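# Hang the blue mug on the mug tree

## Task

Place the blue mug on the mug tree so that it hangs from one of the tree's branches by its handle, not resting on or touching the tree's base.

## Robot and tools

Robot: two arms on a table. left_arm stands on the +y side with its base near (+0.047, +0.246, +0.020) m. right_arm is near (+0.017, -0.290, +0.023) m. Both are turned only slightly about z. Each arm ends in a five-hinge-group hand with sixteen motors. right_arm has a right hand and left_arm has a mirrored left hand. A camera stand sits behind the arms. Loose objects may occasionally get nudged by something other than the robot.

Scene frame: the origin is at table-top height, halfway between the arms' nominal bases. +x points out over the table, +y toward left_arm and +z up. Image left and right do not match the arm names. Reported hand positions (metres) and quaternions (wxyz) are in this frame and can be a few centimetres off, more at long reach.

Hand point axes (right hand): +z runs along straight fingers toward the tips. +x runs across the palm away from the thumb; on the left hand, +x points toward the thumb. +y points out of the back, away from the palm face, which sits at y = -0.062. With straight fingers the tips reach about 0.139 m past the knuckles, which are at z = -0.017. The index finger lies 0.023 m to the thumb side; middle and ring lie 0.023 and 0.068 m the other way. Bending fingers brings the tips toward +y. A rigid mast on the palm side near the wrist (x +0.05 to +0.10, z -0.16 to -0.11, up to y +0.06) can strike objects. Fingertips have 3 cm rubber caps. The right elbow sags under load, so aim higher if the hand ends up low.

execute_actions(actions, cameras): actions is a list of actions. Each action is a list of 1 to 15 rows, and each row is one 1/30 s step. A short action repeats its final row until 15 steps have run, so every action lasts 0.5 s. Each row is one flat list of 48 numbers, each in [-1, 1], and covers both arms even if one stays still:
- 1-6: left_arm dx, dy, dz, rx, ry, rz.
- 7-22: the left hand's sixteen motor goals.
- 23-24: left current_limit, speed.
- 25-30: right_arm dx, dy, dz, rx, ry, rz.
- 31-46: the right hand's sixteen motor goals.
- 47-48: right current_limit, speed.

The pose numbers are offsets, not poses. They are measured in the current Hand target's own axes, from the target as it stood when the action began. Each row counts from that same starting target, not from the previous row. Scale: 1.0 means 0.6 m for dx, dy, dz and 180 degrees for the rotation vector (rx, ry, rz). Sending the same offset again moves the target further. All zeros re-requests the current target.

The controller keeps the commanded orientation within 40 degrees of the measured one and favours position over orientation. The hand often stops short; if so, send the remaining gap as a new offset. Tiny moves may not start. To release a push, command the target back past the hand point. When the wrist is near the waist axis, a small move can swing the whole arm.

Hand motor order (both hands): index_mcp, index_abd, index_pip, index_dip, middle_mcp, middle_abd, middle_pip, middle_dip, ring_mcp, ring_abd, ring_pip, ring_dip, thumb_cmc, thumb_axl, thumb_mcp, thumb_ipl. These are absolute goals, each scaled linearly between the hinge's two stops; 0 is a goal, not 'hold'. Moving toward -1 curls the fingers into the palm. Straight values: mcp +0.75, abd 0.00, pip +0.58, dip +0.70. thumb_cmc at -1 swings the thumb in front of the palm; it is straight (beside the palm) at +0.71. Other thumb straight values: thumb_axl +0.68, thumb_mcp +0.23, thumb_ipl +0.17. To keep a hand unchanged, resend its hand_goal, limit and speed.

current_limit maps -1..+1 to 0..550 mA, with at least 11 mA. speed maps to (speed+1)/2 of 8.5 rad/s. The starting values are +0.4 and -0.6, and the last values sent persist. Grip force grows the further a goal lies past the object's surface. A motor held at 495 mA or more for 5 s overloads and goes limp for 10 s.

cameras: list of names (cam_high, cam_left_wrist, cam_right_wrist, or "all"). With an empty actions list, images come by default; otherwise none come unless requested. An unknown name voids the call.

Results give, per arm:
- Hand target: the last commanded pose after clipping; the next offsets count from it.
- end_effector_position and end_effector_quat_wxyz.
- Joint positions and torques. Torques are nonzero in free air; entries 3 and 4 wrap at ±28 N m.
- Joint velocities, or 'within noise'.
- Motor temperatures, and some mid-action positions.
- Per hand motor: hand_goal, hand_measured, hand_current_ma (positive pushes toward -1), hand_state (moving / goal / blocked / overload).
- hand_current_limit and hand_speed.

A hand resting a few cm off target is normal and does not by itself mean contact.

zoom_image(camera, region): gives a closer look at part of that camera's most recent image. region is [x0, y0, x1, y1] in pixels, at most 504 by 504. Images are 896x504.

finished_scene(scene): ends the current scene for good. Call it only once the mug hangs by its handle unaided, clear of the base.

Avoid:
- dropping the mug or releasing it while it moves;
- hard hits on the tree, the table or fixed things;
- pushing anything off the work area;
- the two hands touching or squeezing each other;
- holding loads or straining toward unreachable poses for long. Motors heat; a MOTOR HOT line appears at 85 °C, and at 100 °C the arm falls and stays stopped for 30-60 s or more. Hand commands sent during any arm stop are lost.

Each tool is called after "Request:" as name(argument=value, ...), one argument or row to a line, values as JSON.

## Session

Request:
execute_actions(
  actions=[],
)

Request:
zoom_image(
  camera="cam_high",
  region=[300, 60, 740, 400],
)

Scene clock: 0.00 s.
left_arm: end_effector_position=(+0.5796, +0.2242, +0.1875) hand_goal=(+0.754, +0.000, +0.576, +0.696, +0.754, +0.000, +0.576, +0.696, +0.754, +0.000, +0.576, +0.696, +0.714, +0.678, +0.226, +0.168) hand_measured=(+0.754, +0.000, +0.576, +0.696, +0.754, +0.000, +0.576, +0.696, +0.754, +0.000, +0.576, +0.696, +0.714, +0.678, +0.226, +0.168) hand_current_ma=(+0, +0, +0, +0, +0, +0, +0, +0, +0, +0, +0, +0, +0, +0, +0, +0) hand_state=(goal, goal, goal, goal, goal, goal, goal, goal, goal, goal, goal, goal, goal, goal, goal, goal) hand_current_limit=0.40 hand_speed=-0.60 end_effector_quat_wxyz=(+0.006, +0.698, +0.392, +0.600) | right_arm: end_effector_position=(+0.6130, -0.4798, +0.3574) hand_goal=(+0.754, +0.000, +0.576, +0.696, +0.754, +0.000, +0.576, +0.696, +0.754, +0.000, +0.576, +0.696, +0.714, +0.678, +0.226, +0.168) hand_measured=(+0.754, +0.000, +0.576, +0.696, +0.754, +0.000, +0.576, +0.696, +0.754, +0.000, +0.576, +0.696, +0.714, +0.678, +0.226, +0.168) hand_current_ma=(+0, +0, +0, +0, +0, +0, +0, +0, +0, +0, +0, +0, +0, +0, +0, +0) hand_state=(goal, goal, goal, goal, goal, goal, goal, goal, goal, goal, goal, goal, goal, goal, goal, goal) hand_current_limit=0.40 hand_speed=-0.60 end_effector_quat_wxyz=(+0.442, +0.038, +0.672, +0.592)
Joint positions: left_arm=[-0.123 1.549 0.514 0.681 -0.629 0.834] | right_arm=[-0.569 2.056 1.362 1.361 -1.419 0.076]
Joint velocities: within noise
Joint torques (N m): no reading
Motor temperatures (°C): left_arm=[24 30 26 22 22 24] | right_arm=[29 32 30 25 24 23]
Heat: left arm: hottest shoulder 30 °C; right arm: hottest shoulder 32 °C.
Hand target: left_arm +0.5851, +0.2233, +0.1957; +0.012, +0.692, +0.393, +0.606 | right_arm +0.6149, -0.4811, +0.3632; +0.448, +0.030, +0.672, +0.589

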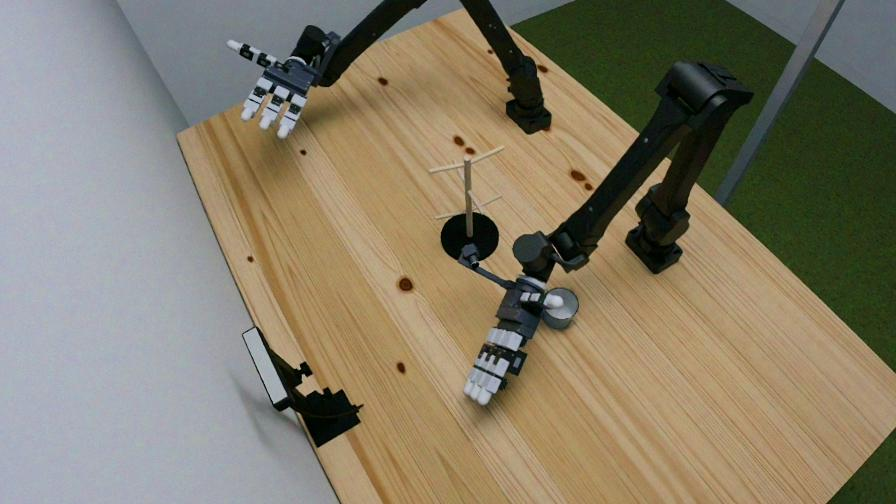

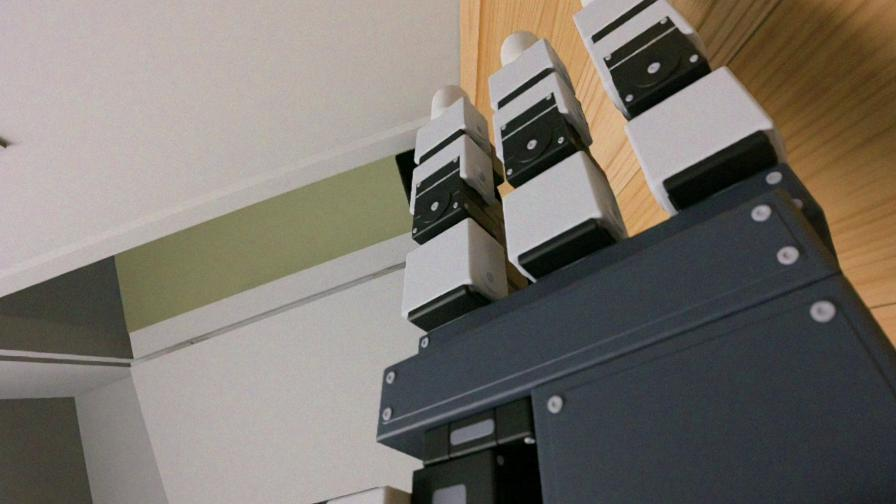

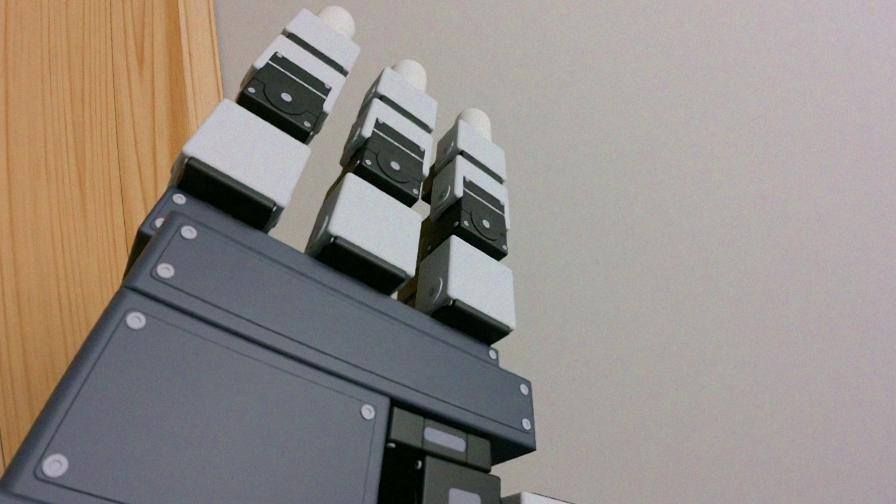

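Scaled by 1.145.

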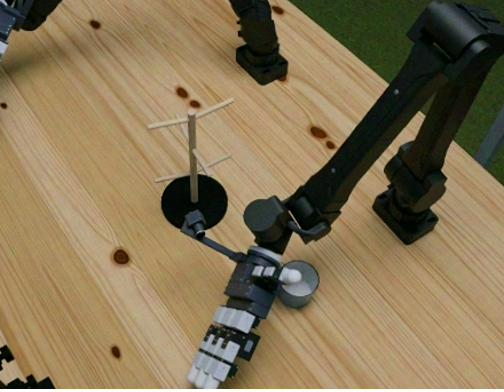

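Request:
zoom_image(
  camera="cam_high",
  region=[410, 130, 530, 270],
)

Request:
zoom_image(
  camera="cam_high",
  region=[500, 240, 620, 350],
)

Scaled by 3.600.

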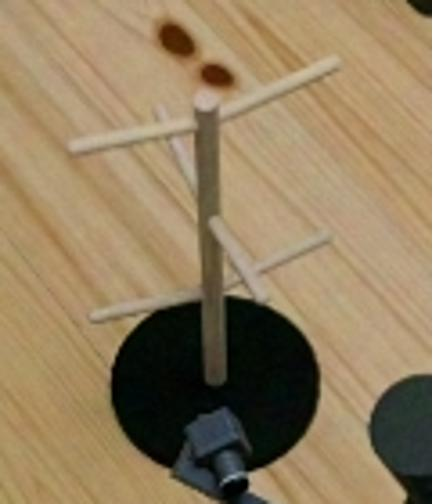

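Scaled by 4.200.

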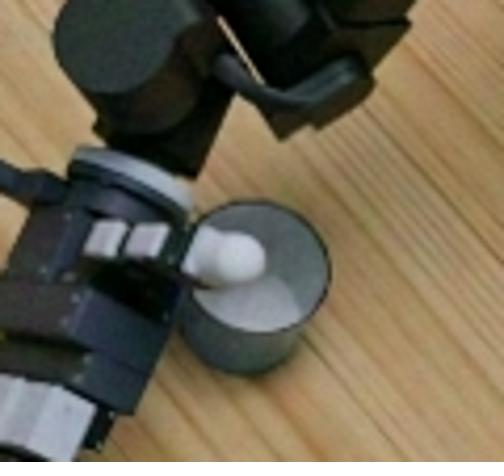

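Request:
execute_actions(
  actions=[
    [[0.2043,-0.0192,-0.0212,0.0432,-0.0534,0.1639,0.9,0,-0.4,0.551,0.9,0,-0.4,0.551,0.754,0,-0.6,-0.6,0.0,0.678,0.1,0.168,0.4,-0.6,0,0,0,0,0,0,0.754,0,0.576,0.696,0.754,0,0.576,0.696,0.754,0,0.576,0.696,0.714,0.678,0.226,0.168,0.4,-0.6]],
    [[-0.0098,-0.1295,-0.0112,0.0432,-0.0534,0.1639,0.959,0,-0.591,0.551,0.959,0,-0.591,0.551,0.754,0,-0.85,-0.8,-0.571,0.678,0,0.168,0.4,-0.6,0,0,0,0,0,0,0.754,0,0.576,0.696,0.754,0,0.576,0.696,0.754,0,0.576,0.696,0.714,0.678,0.226,0.168,0.4,-0.6]],
  ],
  cameras=["cam_high"],
)

Scene clock: 5.07 s.
left_arm: end_effector_position=(+0.4990, +0.3533, +0.2651) hand_goal=(+0.960, +0.000, -0.590, +0.552, +0.960, +0.000, -0.590, +0.552, +0.754, +0.000, -0.850, -0.800, -0.570, +0.678, +0.000, +0.168) hand_measured=(+0.956, -0.004, -0.586, +0.554, +0.956, -0.004, -0.586, +0.554, +0.754, -0.004, -0.844, -0.796, -0.574, +0.678, +0.000, +0.168) hand_current_ma=(-14, -13, +12, +9, -14, -12, +11, +7, -3, -10, +19, +10, -11, -2, -3, -1) hand_state=(goal, goal, goal, goal, goal, goal, goal, goal, goal, goal, goal, goal, goal, goal, goal, goal) hand_current_limit=0.40 hand_speed=-0.60 end_effector_quat_wxyz=(-0.309, +0.883, +0.075, +0.345) | right_arm: end_effector_position=(+0.6130, -0.4798, +0.3574) hand_goal=(+0.754, +0.000, +0.576, +0.696, +0.754, +0.000, +0.576, +0.696, +0.754, +0.000, +0.576, +0.696, +0.714, +0.678, +0.226, +0.168) hand_measured=(+0.758, +0.000, +0.576, +0.696, +0.760, +0.000, +0.576, +0.696, +0.760, +0.000, +0.576, +0.696, +0.720, +0.678, +0.226, +0.168) hand_current_ma=(+1, +0, +0, +0, +1, +0, +0, +0, +1, +0, +0, +0, +1, +0, +0, +0) hand_state=(goal, goal, goal, goal, goal, goal, goal, goal, goal, goal, goal, goal, goal, goal, goal, goal) hand_current_limit=0.40 hand_speed=-0.60 end_effector_quat_wxyz=(+0.442, +0.038, +0.672, +0.592)
Joint positions: left_arm=[0.271 1.029 0.841 -0.507 -0.467 1.859] | right_arm=[-0.569 2.056 1.362 1.361 -1.419 0.076]
Joint torques (N m): left_arm=[-0.21 -5.66 14.53 1.74 -0.46 -0.14] | right_arm=[0.62 -16.79 9.87 0.65 0.7 -0.13]
Heat: left arm: hottest shoulder 30 °C; right arm: hottest shoulder 33 °C.
Hand target: left_arm +0.5129, +0.3538, +0.2938; -0.313, +0.876, +0.071, +0.359 | right_arm +0.6149, -0.4811, +0.3632; +0.448, +0.030, +0.672, +0.589
Off the commanded pose: left_arm 0.032 m, 2 deg | right_arm 0.006 m, 1 deg.
Step readings (end_effector_position of left_arm | right_arm):
0: (+0.5796, +0.2242, +0.1875) | (+0.6130, -0.4798, +0.3574)
1: (+0.5797, +0.2239, +0.1875) | (+0.6130, -0.4798, +0.3574)
2: (+0.5796, +0.2248, +0.1874) | (+0.6130, -0.4798, +0.3574)
4: (+0.5755, +0.2315, +0.1992) | (+0.6130, -0.4798, +0.3574)
8: (+0.5532, +0.2774, +0.2685) | (+0.6130, -0.4798, +0.3574)
15: (+0.5439, +0.2921, +0.2974) | (+0.6130, -0.4798, +0.3574)
16: (+0.5445, +0.2908, +0.2913) | (+0.6130, -0.4798, +0.3574)
17: (+0.5428, +0.2903, +0.2827) | (+0.6130, -0.4798, +0.3574)
19: (+0.5304, +0.3003, +0.2644) | (+0.6130, -0.4798, +0.3574)
23: (+0.5000, +0.3415, +0.2525) | (+0.6130, -0.4798, +0.3574)
30: (+0.5008, +0.3538, +0.2782) | (+0.6130, -0.4798, +0.3574)
Images, in order (width x height): cam_high 896x504.

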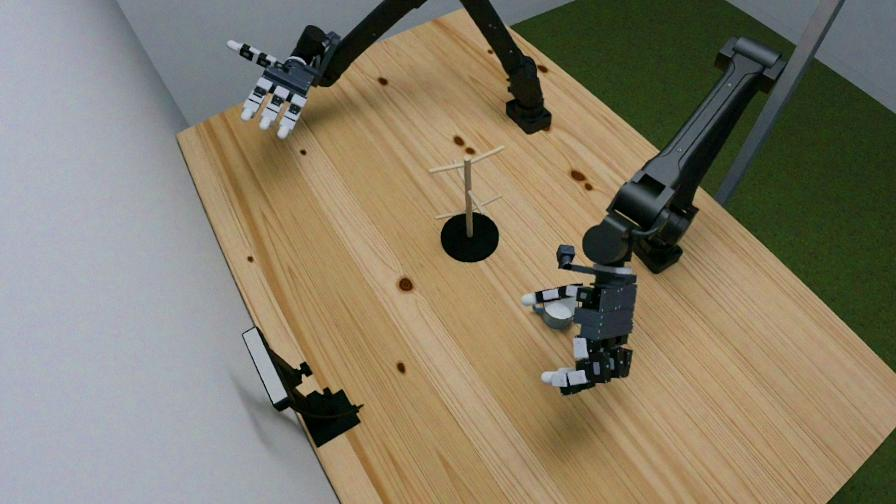

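Request:
execute_actions(
  actions=[
    [[-0.1657,-0.1063,0.0147,0.0432,-0.0534,0.1639,0.959,0,-0.591,0.551,0.959,0,-0.591,0.551,0.754,0,-0.85,-0.8,-0.571,0.678,0,0.168,0.4,-0.6,0,0,0,0,0,0,0.754,0,0.576,0.696,0.754,0,0.576,0.696,0.754,0,0.576,0.696,0.714,0.678,0.226,0.168,0.4,-0.6]],
    [[0,0,0,0.0175,-0.0217,0.0666,0.959,0,-0.591,0.551,0.959,0,-0.591,0.551,0.754,0,-0.85,-0.8,-0.571,0.678,0,0.168,0.4,-0.6,0,0,0,0,0,0,0.754,0,0.576,0.696,0.754,0,0.576,0.696,0.754,0,0.576,0.696,0.714,0.678,0.226,0.168,0.4,-0.6]],
  ],
  cameras=["cam_high"],
)

Request:
zoom_image(
  camera="cam_high",
  region=[500, 240, 620, 350],
)

Scene clock: 6.73 s.
left_arm: end_effector_position=(+0.4046, +0.4208, +0.2302) hand_goal=(+0.960, +0.000, -0.590, +0.552, +0.960, +0.000, -0.590, +0.552, +0.754, +0.000, -0.850, -0.800, -0.570, +0.678, +0.000, +0.168) hand_measured=(+0.954, -0.004, -0.588, +0.554, +0.954, -0.004, -0.588, +0.554, +0.750, -0.002, -0.844, -0.796, -0.572, +0.678, +0.000, +0.168) hand_current_ma=(-19, -9, +8, +9, -22, -8, +7, +7, -14, -8, +18, +10, -9, -2, -3, -1) hand_state=(goal, goal, goal, goal, goal, goal, goal, goal, goal, goal, goal, goal, goal, goal, goal, goal) hand_current_limit=0.40 hand_speed=-0.60 end_effector_quat_wxyz=(-0.496, +0.868, -0.028, +0.020) | right_arm: end_effector_position=(+0.6130, -0.4798, +0.3574) hand_goal=(+0.754, +0.000, +0.576, +0.696, +0.754, +0.000, +0.576, +0.696, +0.754, +0.000, +0.576, +0.696, +0.714, +0.678, +0.226, +0.168) hand_measured=(+0.758, +0.000, +0.576, +0.696, +0.760, +0.000, +0.576, +0.696, +0.760, +0.000, +0.576, +0.696, +0.720, +0.678, +0.226, +0.168) hand_current_ma=(+1, +0, +0, +0, +1, +0, +0, +0, +1, +0, +0, +0, +1, +0, +0, +0) hand_state=(goal, goal, goal, goal, goal, goal, goal, goal, goal, goal, goal, goal, goal, goal, goal, goal) hand_current_limit=0.40 hand_speed=-0.60 end_effector_quat_wxyz=(+0.442, +0.038, +0.672, +0.592)
Joint positions: left_arm=[0.25 1.142 0.97 -0.952 -0.973 2.088] | right_arm=[-0.569 2.056 1.362 1.361 -1.419 0.076]
Joint torques (N m): left_arm=[-0.91 -6.07 13.94 0.77 -1.13 -0.05] | right_arm=[0.56 -16.79 9.81 0.68 0.72 -0.13]
Heat: left arm: hottest shoulder 30 °C; right arm: hottest shoulder 33 °C.
Hand target: left_arm +0.4230, +0.4197, +0.2537; -0.489, +0.847, -0.174, +0.114 | right_arm +0.6149, -0.4811, +0.3632; +0.448, +0.030, +0.672, +0.589
Off the commanded pose: left_arm 0.030 m, 20 deg | right_arm 0.006 m, 1 deg.
joint sent to its limit (left arm) — joint 6 (wrist roll), upper limit. The joint targets are off in orientation, not in position.
Step readings (end_effector_position of left_arm | right_arm):
0: (+0.4990, +0.3533, +0.2650) | (+0.6130, -0.4798, +0.3574)
1: (+0.4982, +0.3541, +0.2644) | (+0.6130, -0.4798, +0.3574)
2: (+0.4929, +0.3590, +0.2605) | (+0.6130, -0.4798, +0.3574)
4: (+0.4746, +0.3724, +0.2504) | (+0.6130, -0.4798, +0.3574)
8: (+0.4330, +0.4045, +0.2358) | (+0.6130, -0.4798, +0.3574)
15: (+0.4080, +0.4159, +0.2259) | (+0.6130, -0.4798, +0.3574)
16: (+0.4070, +0.4171, +0.2260) | (+0.6130, -0.4798, +0.3574)
17: (+0.4035, +0.4208, +0.2265) | (+0.6130, -0.4798, +0.3574)
19: (+0.3994, +0.4260, +0.2286) | (+0.6130, -0.4798, +0.3574)
23: (+0.4066, +0.4228, +0.2316) | (+0.6130, -0.4798, +0.3574)
30: (+0.4059, +0.4197, +0.2280) | (+0.6130, -0.4798, +0.3574)
Images, in order (width x height): cam_high 896x504.

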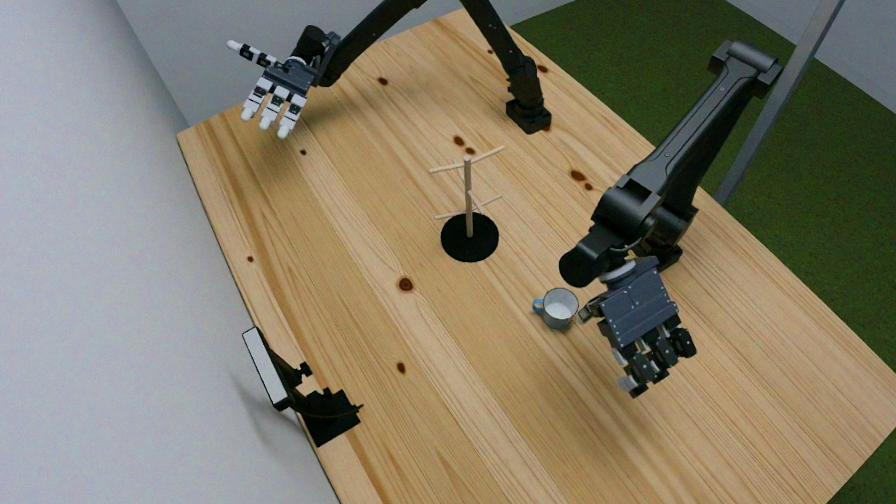

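Scaled by 4.200.

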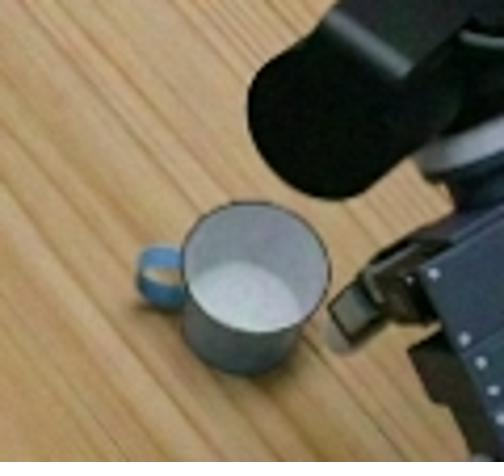

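Request:
execute_actions(
  actions=[
    [[0.0048,0.1522,-0.0753,0.0006,-0.0241,-0.0095,0.959,0,-0.591,0.551,0.959,0,-0.591,0.551,0.754,0,-0.85,-0.8,-0.571,0.678,0,0.168,0.4,-0.6,0,0,0,0,0,0,0.754,0,0.576,0.696,0.754,0,0.576,0.696,0.754,0,0.576,0.696,0.714,0.678,0.226,0.168,0.4,-0.6]],
    [[0.0048,0.1522,-0.0753,0.0006,-0.0241,-0.0095,0.959,0,-0.591,0.551,0.959,0,-0.591,0.551,0.754,0,-0.85,-0.8,-0.571,0.678,0,0.168,0.4,-0.6,0,0,0,0,0,0,0.754,0,0.576,0.696,0.754,0,0.576,0.696,0.754,0,0.576,0.696,0.714,0.678,0.226,0.168,0.4,-0.6]],
  ],
  cameras=["cam_high", "cam_left_wrist"],
)

Request:
zoom_image(
  camera="cam_high",
  region=[500, 230, 660, 380],
)

Scene clock: 9.23 s.
left_arm: end_effector_position=(+0.3537, +0.2693, +0.1277) hand_goal=(+0.960, +0.000, -0.590, +0.552, +0.960, +0.000, -0.590, +0.552, +0.754, +0.000, -0.850, -0.800, -0.570, +0.678, +0.000, +0.168) hand_measured=(+0.954, -0.004, -0.588, +0.554, +0.952, -0.002, -0.588, +0.554, +0.748, -0.002, -0.844, -0.796, -0.572, +0.678, +0.000, +0.168) hand_current_ma=(-24, -8, +6, +8, -26, -7, +5, +7, -18, -7, +17, +10, -3, -2, -3, -1) hand_state=(goal, goal, goal, goal, goal, goal, goal, goal, goal, goal, goal, goal, goal, goal, goal, goal) hand_current_limit=0.40 hand_speed=-0.60 end_effector_quat_wxyz=(-0.497, +0.858, -0.122, +0.055) | right_arm: end_effector_position=(+0.6130, -0.4798, +0.3574) hand_goal=(+0.754, +0.000, +0.576, +0.696, +0.754, +0.000, +0.576, +0.696, +0.754, +0.000, +0.576, +0.696, +0.714, +0.678, +0.226, +0.168) hand_measured=(+0.758, +0.000, +0.576, +0.696, +0.760, +0.000, +0.576, +0.696, +0.760, +0.000, +0.576, +0.696, +0.720, +0.678, +0.226, +0.168) hand_current_ma=(+1, +0, +0, +0, +1, +0, +0, +0, +1, +0, +0, +0, +1, +0, +0, +0) hand_state=(goal, goal, goal, goal, goal, goal, goal, goal, goal, goal, goal, goal, goal, goal, goal, goal) hand_current_limit=0.40 hand_speed=-0.60 end_effector_quat_wxyz=(+0.442, +0.038, +0.672, +0.592)
Joint positions: left_arm=[-0.244 1.149 0.713 -1.182 -1.046 1.547] | right_arm=[-0.569 2.056 1.362 1.361 -1.419 0.076]
Joint torques (N m): left_arm=[-0.97 -4.66 10.91 -0.16 -1.28 -0.19] | right_arm=[0.38 -16.97 9.81 0.7 0.72 -0.12]
Heat: left arm: hottest shoulder 30 °C; right arm: hottest shoulder 33 °C.
Hand target: left_arm +0.3679, +0.2597, +0.1399; -0.499, +0.857, -0.111, +0.064 | right_arm +0.6149, -0.4811, +0.3632; +0.448, +0.030, +0.672, +0.589
Off the commanded pose: left_arm 0.021 m, 2 deg | right_arm 0.006 m, 1 deg.
Step readings (end_effector_position of left_arm | right_arm):
0: (+0.4045, +0.4208, +0.2302) | (+0.6130, -0.4798, +0.3574)
1: (+0.4048, +0.4202, +0.2302) | (+0.6130, -0.4798, +0.3574)
2: (+0.4056, +0.4174, +0.2301) | (+0.6130, -0.4798, +0.3574)
4: (+0.4061, +0.4043, +0.2252) | (+0.6130, -0.4798, +0.3574)
8: (+0.3952, +0.3616, +0.2043) | (+0.6130, -0.4798, +0.3574)
15: (+0.3924, +0.3454, +0.1973) | (+0.6130, -0.4798, +0.3574)
16: (+0.3923, +0.3451, +0.1971) | (+0.6130, -0.4798, +0.3574)
17: (+0.3917, +0.3433, +0.1959) | (+0.6130, -0.4798, +0.3574)
19: (+0.3852, +0.3293, +0.1856) | (+0.6130, -0.4798, +0.3574)
23: (+0.3658, +0.2860, +0.1540) | (+0.6130, -0.4798, +0.3574)
30: (+0.3554, +0.2690, +0.1339) | (+0.6130, -0.4798, +0.3574)
Images, in order (width x height): cam_high 896x504, cam_left_wrist 896x504.

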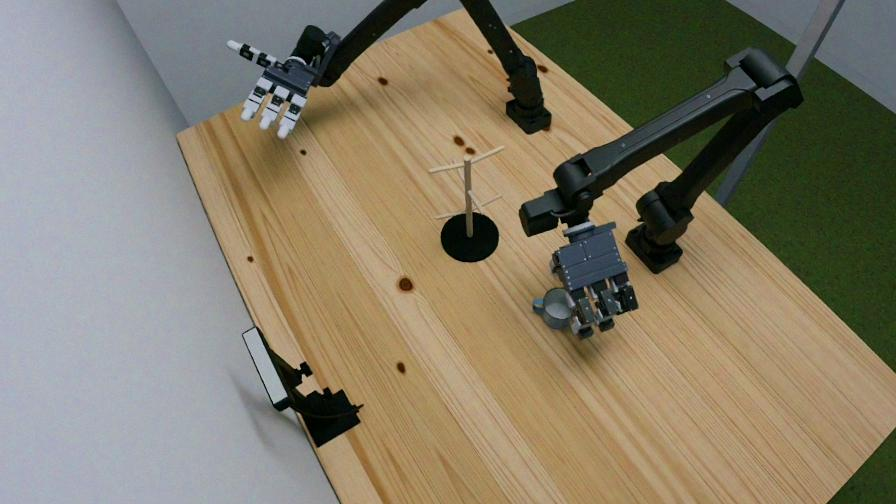

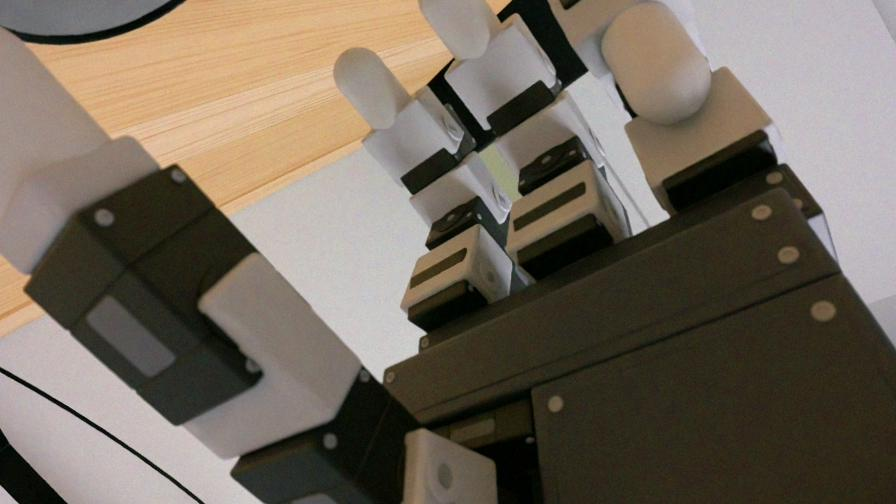

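Scaled by 3.150.

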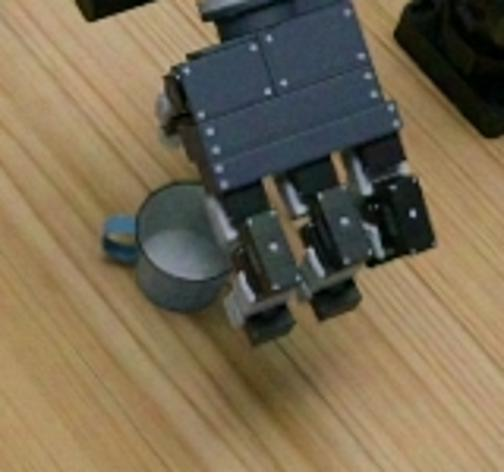

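Request:
execute_actions(
  actions=[
    [[-0.0144,0.0629,0.024,0,0,0,0.959,0,-0.591,0.551,0.959,0,-0.591,0.551,0.754,0,-0.85,-0.8,-0.571,0.678,0,0.168,0.4,-0.6,0,0,0,0,0,0,0.754,0,0.576,0.696,0.754,0,0.576,0.696,0.754,0,0.576,0.696,0.714,0.678,0.226,0.168,0.4,-0.6]],
  ],
  cameras=["cam_high", "cam_left_wrist"],
)

Request:
zoom_image(
  camera="cam_high",
  region=[500, 230, 660, 380],
)

Scene clock: 10.50 s.
left_arm: end_effector_position=(+0.3584, +0.2602, +0.1048) hand_goal=(+0.960, +0.000, -0.590, +0.552, +0.960, +0.000, -0.590, +0.552, +0.754, +0.000, -0.850, -0.800, -0.570, +0.678, +0.000, +0.168) hand_measured=(+0.954, -0.004, -0.588, +0.554, +0.952, -0.002, -0.588, +0.554, +0.748, -0.002, -0.844, -0.796, -0.572, +0.678, +0.000, +0.168) hand_current_ma=(-24, -8, +6, +8, -26, -7, +5, +7, -18, -7, +17, +10, -3, -2, -3, -1) hand_state=(goal, goal, goal, goal, goal, goal, goal, goal, goal, goal, goal, goal, goal, goal, goal, goal) hand_current_limit=0.40 hand_speed=-0.60 end_effector_quat_wxyz=(-0.498, +0.859, -0.106, +0.062) | right_arm: end_effector_position=(+0.6130, -0.4798, +0.3574) hand_goal=(+0.754, +0.000, +0.576, +0.696, +0.754, +0.000, +0.576, +0.696, +0.754, +0.000, +0.576, +0.696, +0.714, +0.678, +0.226, +0.168) hand_measured=(+0.758, +0.000, +0.576, +0.696, +0.760, +0.000, +0.576, +0.696, +0.760, +0.000, +0.576, +0.696, +0.720, +0.678, +0.226, +0.168) hand_current_ma=(+1, +0, +0, +0, +1, +0, +0, +0, +1, +0, +0, +0, +1, +0, +0, +0) hand_state=(goal, goal, goal, goal, goal, goal, goal, goal, goal, goal, goal, goal, goal, goal, goal, goal) hand_current_limit=0.40 hand_speed=-0.60 end_effector_quat_wxyz=(+0.442, +0.038, +0.672, +0.592)
Joint positions: left_arm=[-0.276 1.216 0.692 -1.158 -1.048 1.441] | right_arm=[-0.569 2.056 1.362 1.361 -1.419 0.076]
Joint torques (N m): left_arm=[-0.85 -4.95 6.63 0.46 -1.27 -0.21] | right_arm=[0.44 -16.85 9.78 0.64 0.73 -0.13]
Heat: left arm: hottest shoulder 30 °C; right arm: hottest shoulder 34 °C.
Hand target: left_arm +0.3579, +0.2561, +0.1000; -0.499, +0.857, -0.111, +0.065 | right_arm +0.6149, -0.4811, +0.3632; +0.448, +0.030, +0.672, +0.589
Off the commanded pose: left_arm 0.006 m, 1 deg | right_arm 0.006 m, 1 deg.
Step readings (end_effector_position of left_arm | right_arm):
0: (+0.3537, +0.2693, +0.1277) | (+0.6130, -0.4798, +0.3574)
1: (+0.3539, +0.2693, +0.1276) | (+0.6130, -0.4798, +0.3574)
2: (+0.3544, +0.2689, +0.1273) | (+0.6130, -0.4798, +0.3574)
4: (+0.3570, +0.2662, +0.1247) | (+0.6130, -0.4798, +0.3574)
8: (+0.3583, +0.2611, +0.1126) | (+0.6130, -0.4798, +0.3574)
15: (+0.3572, +0.2603, +0.1045) | (+0.6130, -0.4798, +0.3574)
Images, in order (width x height): cam_high 896x504, cam_left_wrist 896x504.

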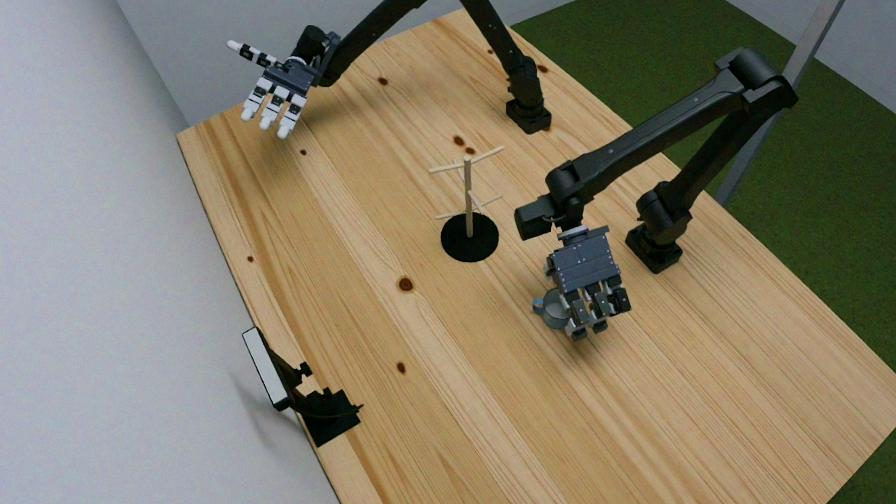

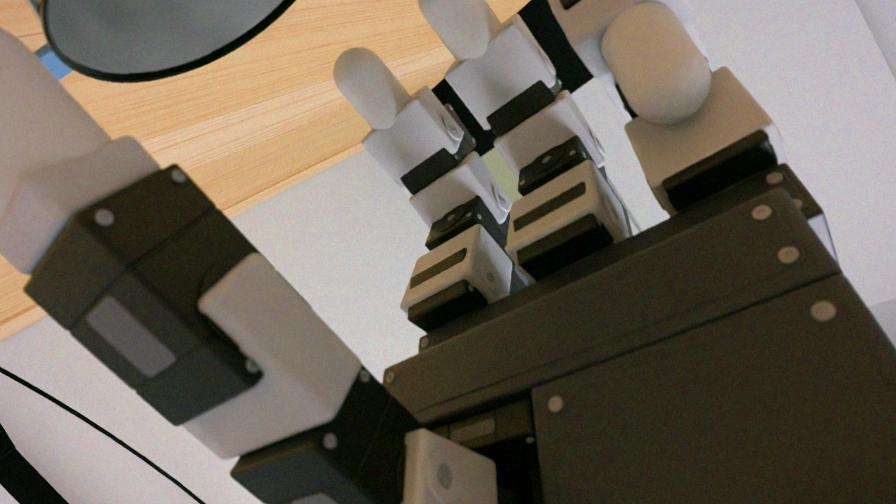

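Scaled by 3.150.

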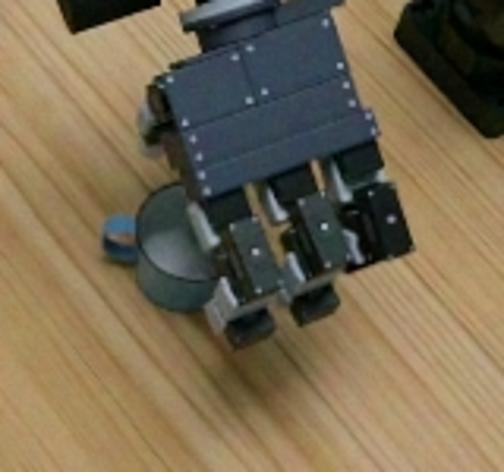

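Request:
execute_actions(
  actions=[
    [[0,0.0594,0.0337,0,0,0,0.959,0,-0.591,0.551,0.959,0,-0.591,0.551,0.754,0,-0.85,-0.8,-0.571,0.678,0,0.168,0.4,-0.6,0,0,0,0,0,0,0.754,0,0.576,0.696,0.754,0,0.576,0.696,0.754,0,0.576,0.696,0.714,0.678,0.226,0.168,0.4,-0.6]],
  ],
  cameras=["cam_high", "cam_left_wrist"],
)

Request:
zoom_image(
  camera="cam_high",
  region=[500, 230, 660, 380],
)

Scene clock: 11.97 s.
left_arm: end_effector_position=(+0.3590, +0.2597, +0.0631) hand_goal=(+0.960, +0.000, -0.590, +0.552, +0.960, +0.000, -0.590, +0.552, +0.754, +0.000, -0.850, -0.800, -0.570, +0.678, +0.000, +0.168) hand_measured=(+0.954, -0.004, -0.588, +0.554, +0.952, -0.002, -0.588, +0.554, +0.748, -0.002, -0.844, -0.796, -0.572, +0.678, +0.000, +0.168) hand_current_ma=(-24, -8, +6, +8, -26, -7, +5, +7, -18, -7, +17, +10, -3, -2, -3, -1) hand_state=(goal, goal, goal, goal, goal, goal, goal, goal, goal, goal, goal, goal, goal, goal, goal, goal) hand_current_limit=0.40 hand_speed=-0.60 end_effector_quat_wxyz=(-0.499, +0.858, -0.104, +0.063) | right_arm: end_effector_position=(+0.6130, -0.4798, +0.3574) hand_goal=(+0.754, +0.000, +0.576, +0.696, +0.754, +0.000, +0.576, +0.696, +0.754, +0.000, +0.576, +0.696, +0.714, +0.678, +0.226, +0.168) hand_measured=(+0.758, +0.000, +0.576, +0.696, +0.760, +0.000, +0.576, +0.696, +0.760, +0.000, +0.576, +0.696, +0.720, +0.678, +0.226, +0.168) hand_current_ma=(+1, +0, +0, +0, +1, +0, +0, +0, +1, +0, +0, +0, +1, +0, +0, +0) hand_state=(goal, goal, goal, goal, goal, goal, goal, goal, goal, goal, goal, goal, goal, goal, goal, goal) hand_current_limit=0.40 hand_speed=-0.60 end_effector_quat_wxyz=(+0.442, +0.038, +0.672, +0.592)
Joint positions: left_arm=[-0.278 1.301 0.63 -1.016 -1.05 1.431] | right_arm=[-0.569 2.056 1.362 1.361 -1.419 0.076]
Joint torques (N m): left_arm=[-0.67 -5.54 6.11 0.51 -1.19 -0.14] | right_arm=[0.5 -16.97 9.84 0.65 0.71 -0.13]
Heat: left arm: hottest shoulder 30 °C; right arm: hottest shoulder 34 °C.
Hand target: left_arm +0.3579, +0.2560, +0.0591; -0.499, +0.857, -0.111, +0.065 | right_arm +0.6149, -0.4811, +0.3632; +0.448, +0.030, +0.672, +0.589
Off the commanded pose: left_arm 0.006 m, 1 deg | right_arm 0.006 m, 1 deg.
Step readings (end_effector_position of left_arm | right_arm):
0: (+0.3584, +0.2602, +0.1048) | (+0.6130, -0.4798, +0.3574)
1: (+0.3586, +0.2601, +0.1046) | (+0.6130, -0.4798, +0.3574)
2: (+0.3594, +0.2601, +0.1029) | (+0.6130, -0.4798, +0.3574)
4: (+0.3609, +0.2595, +0.0950) | (+0.6130, -0.4798, +0.3574)
8: (+0.3556, +0.2609, +0.0726) | (+0.6130, -0.4798, +0.3574)
15: (+0.3576, +0.2602, +0.0631) | (+0.6130, -0.4798, +0.3574)
Images, in order (width x height): cam_high 896x504, cam_left_wrist 896x504.

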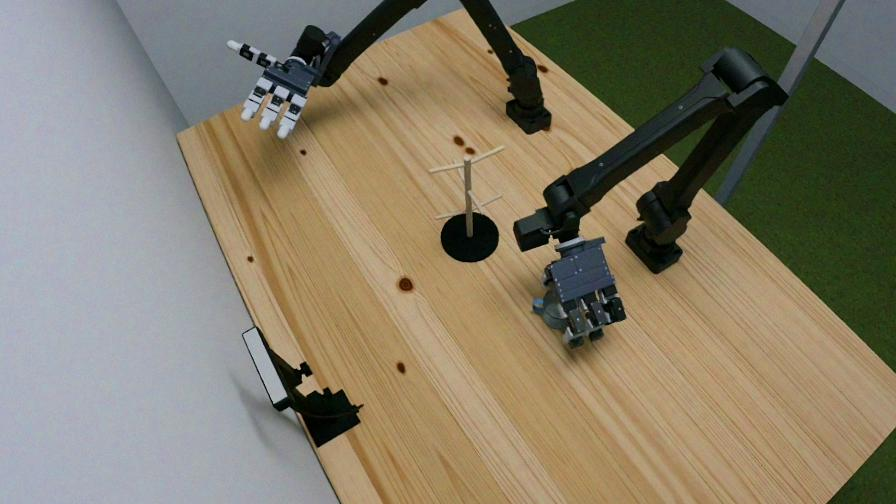

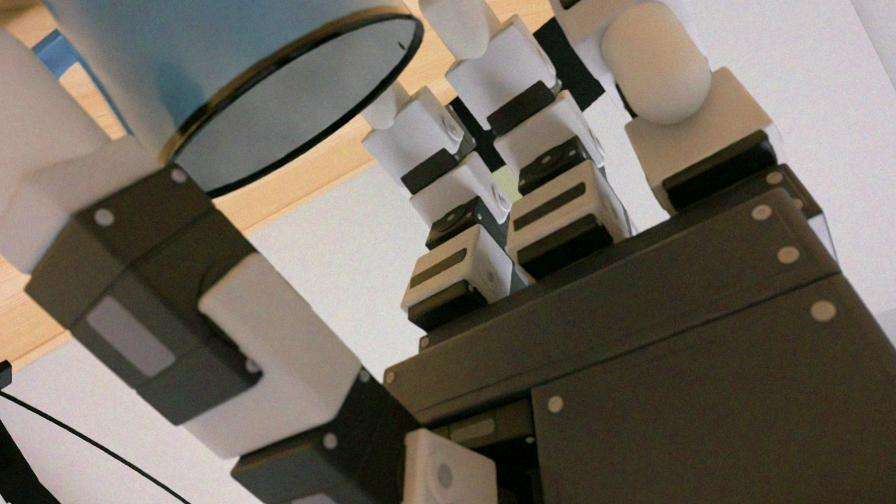

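Scaled by 3.150.

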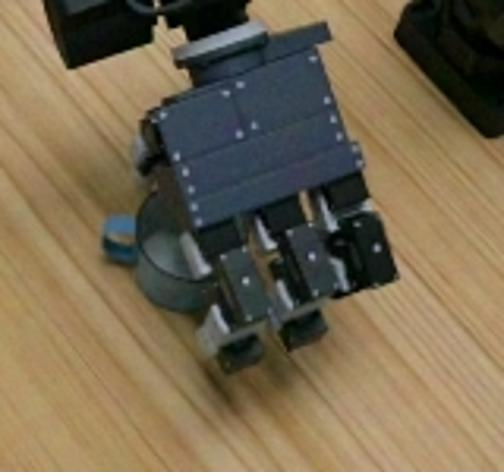

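Request:
execute_actions(
  actions=[
    [[0,0,0,0,0,0,0.89,0,-0.854,0.551,0.89,0,-0.854,0.551,0.754,0,-0.85,-0.8,-0.571,0.678,-0.15,0.168,0.4,-0.8,0,0,0,0,0,0,0.754,0,0.576,0.696,0.754,0,0.576,0.696,0.754,0,0.576,0.696,0.714,0.678,0.226,0.168,0.4,-0.6]],
    [[0,0,0,0,0,0,0.82,0,-0.88,0.551,0.82,0,-0.88,0.551,0.754,0,-0.85,-0.8,-0.571,0.678,-0.30,0.168,0.4,-0.85,0,0,0,0,0,0,0.754,0,0.576,0.696,0.754,0,0.576,0.696,0.754,0,0.576,0.696,0.714,0.678,0.226,0.168,0.4,-0.6]],
  ],
  cameras=["cam_high", "cam_left_wrist"],
)

Request:
zoom_image(
  camera="cam_high",
  region=[500, 230, 660, 380],
)

Scene clock: 13.40 s.
left_arm: end_effector_position=(+0.3590, +0.2593, +0.0628) hand_goal=(+0.820, +0.000, -0.880, +0.552, +0.820, +0.000, -0.880, +0.552, +0.754, +0.000, -0.850, -0.800, -0.570, +0.678, -0.300, +0.168) hand_measured=(+0.886, -0.002, -0.806, +0.572, +0.850, -0.002, -0.866, +0.558, +0.748, -0.002, -0.844, -0.796, -0.570, +0.678, -0.132, +0.184) hand_current_ma=(+296, -4, +317, +75, +127, -7, +51, +17, -18, -7, +17, +10, -2, -3, +385, +76) hand_state=(blocked, goal, blocked, blocked, blocked, goal, goal, goal, goal, goal, goal, goal, goal, goal, blocked, goal) hand_current_limit=0.40 hand_speed=-0.85 end_effector_quat_wxyz=(-0.498, +0.858, -0.105, +0.063) | right_arm: end_effector_position=(+0.6130, -0.4798, +0.3574) hand_goal=(+0.754, +0.000, +0.576, +0.696, +0.754, +0.000, +0.576, +0.696, +0.754, +0.000, +0.576, +0.696, +0.714, +0.678, +0.226, +0.168) hand_measured=(+0.758, +0.000, +0.576, +0.696, +0.760, +0.000, +0.576, +0.696, +0.760, +0.000, +0.576, +0.696, +0.720, +0.678, +0.226, +0.168) hand_current_ma=(+1, +0, +0, +0, +1, +0, +0, +0, +1, +0, +0, +0, +1, +0, +0, +0) hand_state=(goal, goal, goal, goal, goal, goal, goal, goal, goal, goal, goal, goal, goal, goal, goal, goal) hand_current_limit=0.40 hand_speed=-0.60 end_effector_quat_wxyz=(+0.442, +0.038, +0.672, +0.592)
Joint positions: left_arm=[-0.279 1.302 0.63 -1.016 -1.049 1.431] | right_arm=[-0.569 2.056 1.362 1.361 -1.419 0.076]
Joint torques (N m): left_arm=[-0.79 -5.54 6.08 0.47 -1.23 -0.13] | right_arm=[0.73 -16.91 9.81 0.65 0.7 -0.13]
Heat: left arm: hottest shoulder 30 °C; right arm: hottest shoulder 34 °C.
Hand target: left_arm +0.3580, +0.2560, +0.0590; -0.499, +0.857, -0.111, +0.065 | right_arm +0.6149, -0.4811, +0.3632; +0.448, +0.030, +0.672, +0.589
Off the commanded pose: left_arm 0.005 m, 1 deg | right_arm 0.006 m, 1 deg.
Step readings (end_effector_position of left_arm | right_arm):
0: (+0.3591, +0.2597, +0.0631) | (+0.6130, -0.4798, +0.3574)
1: (+0.3591, +0.2597, +0.0631) | (+0.6130, -0.4798, +0.3574)
2: (+0.3591, +0.2597, +0.0631) | (+0.6130, -0.4798, +0.3574)
4: (+0.3591, +0.2597, +0.0631) | (+0.6130, -0.4798, +0.3574)
8: (+0.3591, +0.2596, +0.0631) | (+0.6130, -0.4798, +0.3574)
15: (+0.3590, +0.2593, +0.0628) | (+0.6130, -0.4798, +0.3574)
16: (+0.3590, +0.2593, +0.0628) | (+0.6130, -0.4798, +0.3574)
17: (+0.3590, +0.2593, +0.0628) | (+0.6130, -0.4798, +0.3574)
19: (+0.3590, +0.2593, +0.0628) | (+0.6130, -0.4798, +0.3574)
23: (+0.3590, +0.2593, +0.0628) | (+0.6130, -0.4798, +0.3574)
30: (+0.3590, +0.2593, +0.0628) | (+0.6130, -0.4798, +0.3574)
Images, in order (width x height): cam_high 896x504, cam_left_wrist 896x504.

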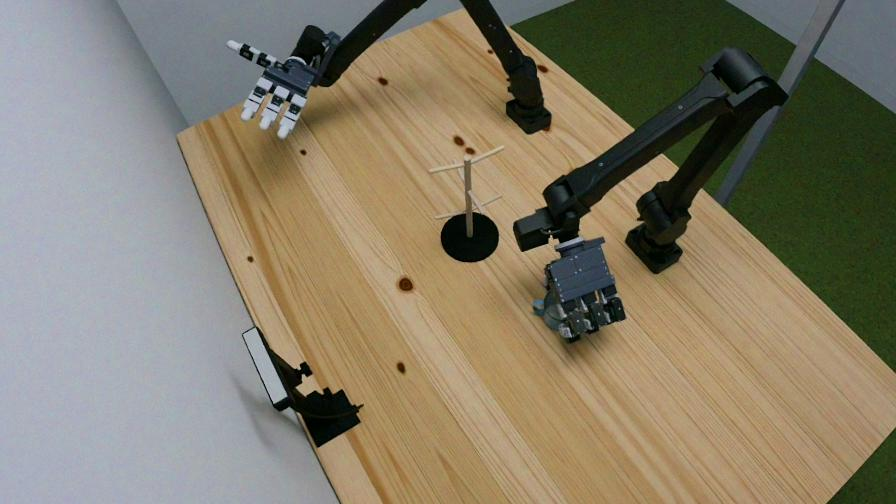

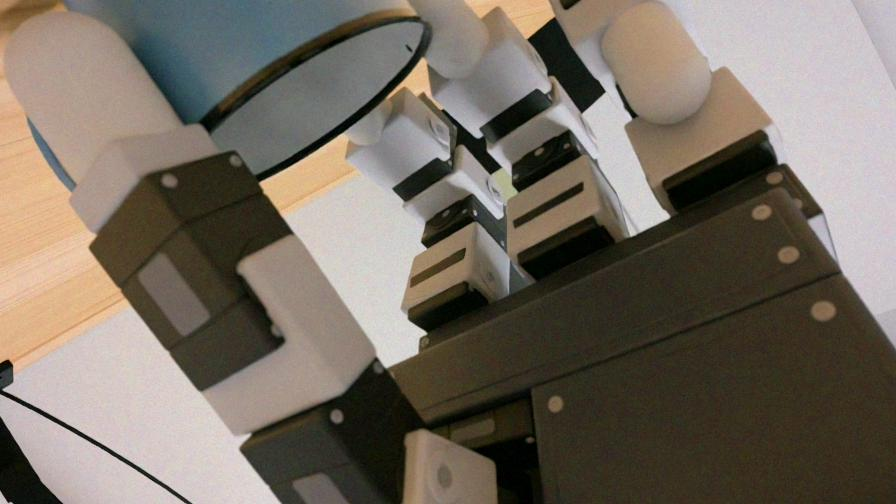

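Scaled by 3.150.

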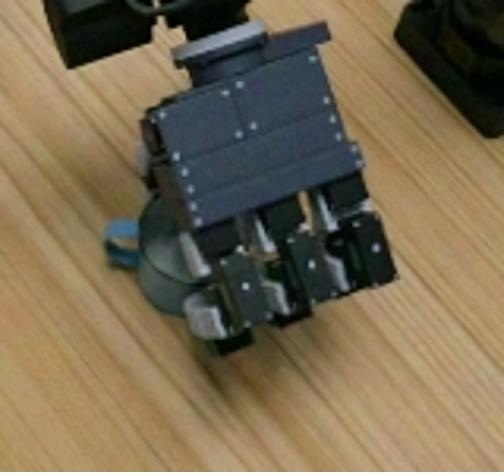

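Request:
execute_actions(
  actions=[
    [[0,0,0,0,0,0,0.73,0,-0.93,0.5,0.73,0,-0.93,0.5,0.754,0,-0.85,-0.8,-0.571,0.678,-0.35,0.168,0.4,-0.85,0,0,0,0,0,0,0.754,0,0.576,0.696,0.754,0,0.576,0.696,0.754,0,0.576,0.696,0.714,0.678,0.226,0.168,0.4,-0.6]],
  ],
  cameras=["cam_left_wrist"],
)

Request:
zoom_image(
  camera="cam_left_wrist",
  region=[0, 0, 500, 280],
)

Scene clock: 14.40 s.
left_arm: end_effector_position=(+0.3591, +0.2593, +0.0628) hand_goal=(+0.730, +0.000, -0.930, +0.500, +0.730, +0.000, -0.930, +0.500, +0.754, +0.000, -0.850, -0.800, -0.570, +0.678, -0.350, +0.168) hand_measured=(+0.882, +0.000, -0.806, +0.558, +0.842, -0.002, -0.866, +0.538, +0.748, -0.002, -0.844, -0.796, -0.566, +0.678, -0.132, +0.194) hand_current_ma=(+385, -1, +385, +239, +385, -7, +268, +148, -18, -7, +17, +10, +10, -3, +385, +132) hand_state=(blocked, goal, blocked, blocked, blocked, goal, blocked, blocked, goal, goal, goal, goal, goal, goal, blocked, blocked) hand_current_limit=0.40 hand_speed=-0.85 end_effector_quat_wxyz=(-0.499, +0.858, -0.105, +0.063) | right_arm: end_effector_position=(+0.6130, -0.4798, +0.3574) hand_goal=(+0.754, +0.000, +0.576, +0.696, +0.754, +0.000, +0.576, +0.696, +0.754, +0.000, +0.576, +0.696, +0.714, +0.678, +0.226, +0.168) hand_measured=(+0.758, +0.000, +0.576, +0.696, +0.760, +0.000, +0.576, +0.696, +0.760, +0.000, +0.576, +0.696, +0.720, +0.678, +0.226, +0.168) hand_current_ma=(+1, +0, +0, +0, +1, +0, +0, +0, +1, +0, +0, +0, +1, +0, +0, +0) hand_state=(goal, goal, goal, goal, goal, goal, goal, goal, goal, goal, goal, goal, goal, goal, goal, goal) hand_current_limit=0.40 hand_speed=-0.60 end_effector_quat_wxyz=(+0.442, +0.038, +0.672, +0.592)
Joint positions: left_arm=[-0.279 1.302 0.63 -1.016 -1.049 1.431] | right_arm=[-0.569 2.056 1.362 1.361 -1.419 0.076]
Joint torques (N m): left_arm=[-0.67 -5.6 6.08 0.49 -1.2 -0.14] | right_arm=[0.44 -16.91 9.8 0.7 0.71 -0.12]
Heat: left arm: hottest shoulder 30 °C; right arm: hottest shoulder 34 °C.
Hand target: left_arm +0.3580, +0.2560, +0.0590; -0.499, +0.857, -0.111, +0.065 | right_arm +0.6149, -0.4811, +0.3632; +0.448, +0.030, +0.672, +0.589
Off the commanded pose: left_arm 0.005 m, 1 deg | right_arm 0.006 m, 1 deg.
Step readings (end_effector_position of left_arm | right_arm):
0: (+0.3590, +0.2593, +0.0628) | (+0.6130, -0.4798, +0.3574)
1: (+0.3590, +0.2593, +0.0628) | (+0.6130, -0.4798, +0.3574)
2: (+0.3591, +0.2593, +0.0628) | (+0.6130, -0.4798, +0.3574)
4: (+0.3591, +0.2593, +0.0628) | (+0.6130, -0.4798, +0.3574)
8: (+0.3591, +0.2593, +0.0628) | (+0.6130, -0.4798, +0.3574)
15: (+0.3591, +0.2593, +0.0628) | (+0.6130, -0.4798, +0.3574)
Images, in order (width x height): cam_left_wrist 896x504.

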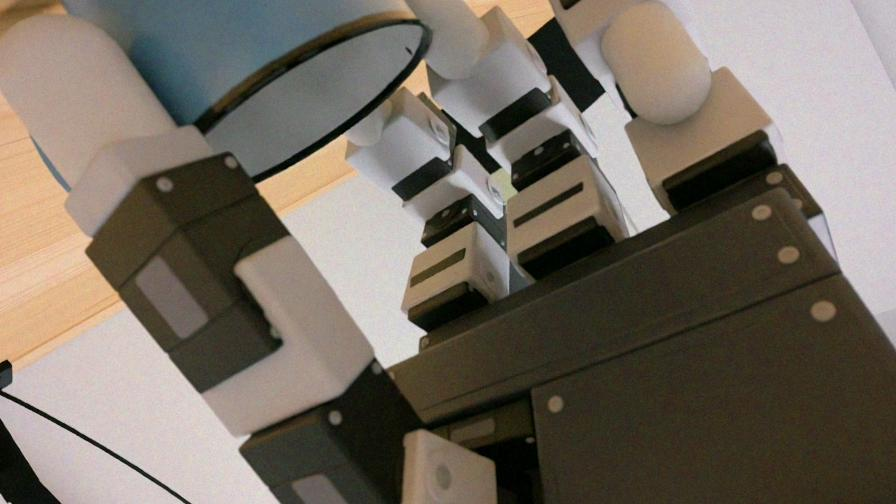

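Scaled by 1.008.

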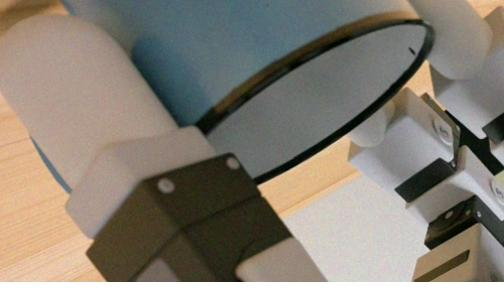

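Request:
execute_actions(
  actions=[
    [[0.0242,-0.0756,-0.0356,0,0,0,0.73,0,-0.93,0.5,0.73,0,-0.93,0.5,0.754,0,-0.85,-0.8,-0.571,0.678,-0.35,0.168,0.4,-0.85,0,0,0,0,0,0,0.754,0,0.576,0.696,0.754,0,0.576,0.696,0.754,0,0.576,0.696,0.714,0.678,0.226,0.168,0.4,-0.6]],
  ],
  cameras=["cam_high", "cam_left_wrist"],
)

Request:
zoom_image(
  camera="cam_high",
  region=[500, 230, 660, 380],
)

Scene clock: 15.47 s.
left_arm: end_effector_position=(+0.3533, +0.2606, +0.0904) hand_goal=(+0.730, +0.000, -0.930, +0.500, +0.730, +0.000, -0.930, +0.500, +0.754, +0.000, -0.850, -0.800, -0.570, +0.678, -0.350, +0.168) hand_measured=(+0.880, +0.000, -0.806, +0.558, +0.834, -0.002, -0.866, +0.538, +0.748, -0.002, -0.844, -0.796, -0.558, +0.678, -0.132, +0.196) hand_current_ma=(+385, +0, +385, +237, +385, -7, +268, +146, -18, -7, +17, +10, +42, +0, +385, +148) hand_state=(blocked, goal, blocked, blocked, blocked, goal, blocked, blocked, goal, goal, goal, goal, goal, goal, blocked, blocked) hand_current_limit=0.40 hand_speed=-0.85 end_effector_quat_wxyz=(-0.501, +0.855, -0.123, +0.046) | right_arm: end_effector_position=(+0.6130, -0.4798, +0.3574) hand_goal=(+0.754, +0.000, +0.576, +0.696, +0.754, +0.000, +0.576, +0.696, +0.754, +0.000, +0.576, +0.696, +0.714, +0.678, +0.226, +0.168) hand_measured=(+0.758, +0.000, +0.576, +0.696, +0.760, +0.000, +0.576, +0.696, +0.760, +0.000, +0.576, +0.696, +0.720, +0.678, +0.226, +0.168) hand_current_ma=(+1, +0, +0, +0, +1, +0, +0, +0, +1, +0, +0, +0, +1, +0, +0, +0) hand_state=(goal, goal, goal, goal, goal, goal, goal, goal, goal, goal, goal, goal, goal, goal, goal, goal) hand_current_limit=0.40 hand_speed=-0.60 end_effector_quat_wxyz=(+0.442, +0.038, +0.672, +0.592)
Joint positions: left_arm=[-0.279 1.25 0.676 -1.137 -1.049 1.462] | right_arm=[-0.569 2.056 1.362 1.361 -1.419 0.076]
Joint torques (N m): left_arm=[0.67 -6.48 10.99 -0.27 -1.3 -0.1] | right_arm=[0.44 -16.91 9.84 0.66 0.72 -0.14]
Heat: left arm: hottest shoulder 30 °C; right arm: hottest shoulder 35 °C.
Hand target: left_arm +0.3730, +0.2560, +0.1090; -0.499, +0.857, -0.111, +0.065 | right_arm +0.6149, -0.4811, +0.3632; +0.448, +0.030, +0.672, +0.589
Off the commanded pose: left_arm 0.028 m, 3 deg | right_arm 0.006 m, 1 deg.
Step readings (end_effector_position of left_arm | right_arm):
0: (+0.3591, +0.2593, +0.0628) | (+0.6130, -0.4798, +0.3574)
1: (+0.3590, +0.2594, +0.0628) | (+0.6130, -0.4798, +0.3574)
2: (+0.3574, +0.2599, +0.0630) | (+0.6130, -0.4798, +0.3574)
4: (+0.3528, +0.2612, +0.0652) | (+0.6130, -0.4798, +0.3574)
8: (+0.3479, +0.2625, +0.0770) | (+0.6130, -0.4798, +0.3574)
15: (+0.3549, +0.2601, +0.0901) | (+0.6130, -0.4798, +0.3574)
Images, in order (width x height): cam_high 896x504, cam_left_wrist 896x504.

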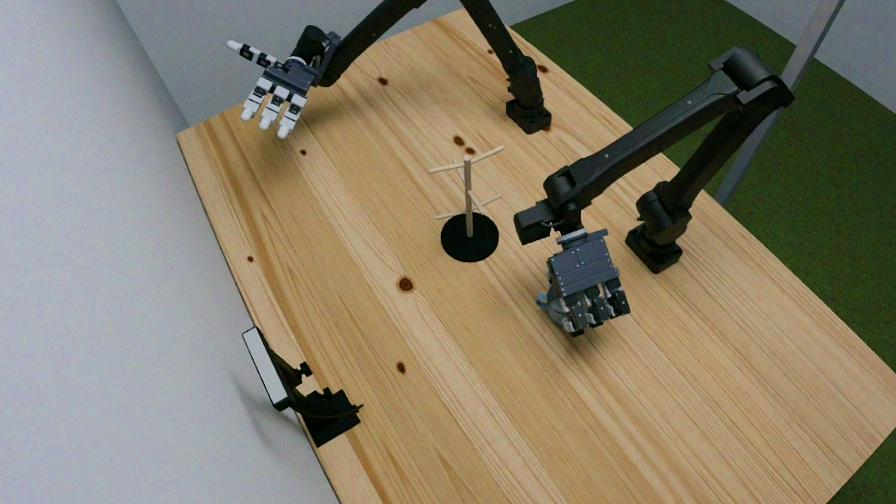

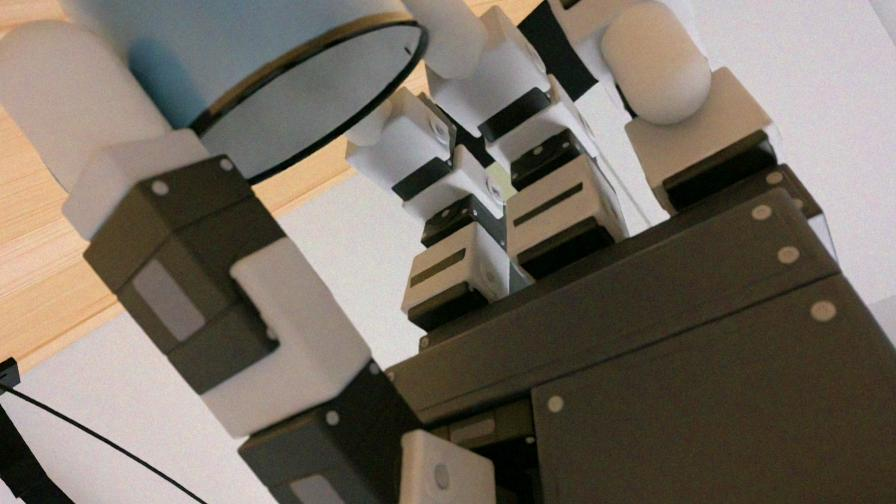

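Scaled by 3.150.

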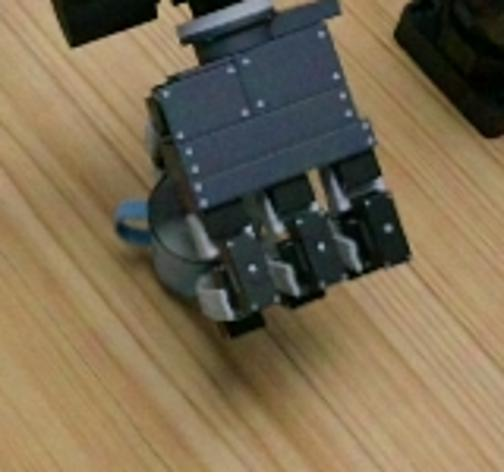

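Request:
zoom_image(
  camera="cam_left_wrist",
  region=[0, 0, 300, 260],
)

Scaled by 1.680.

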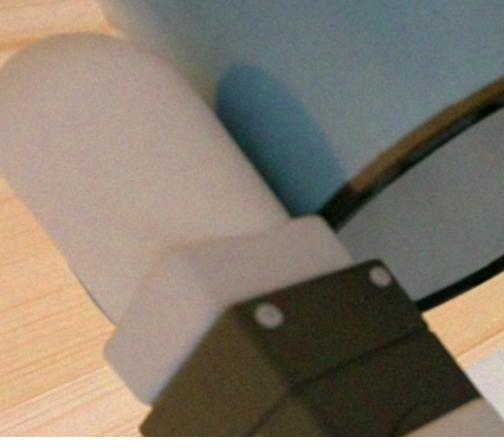

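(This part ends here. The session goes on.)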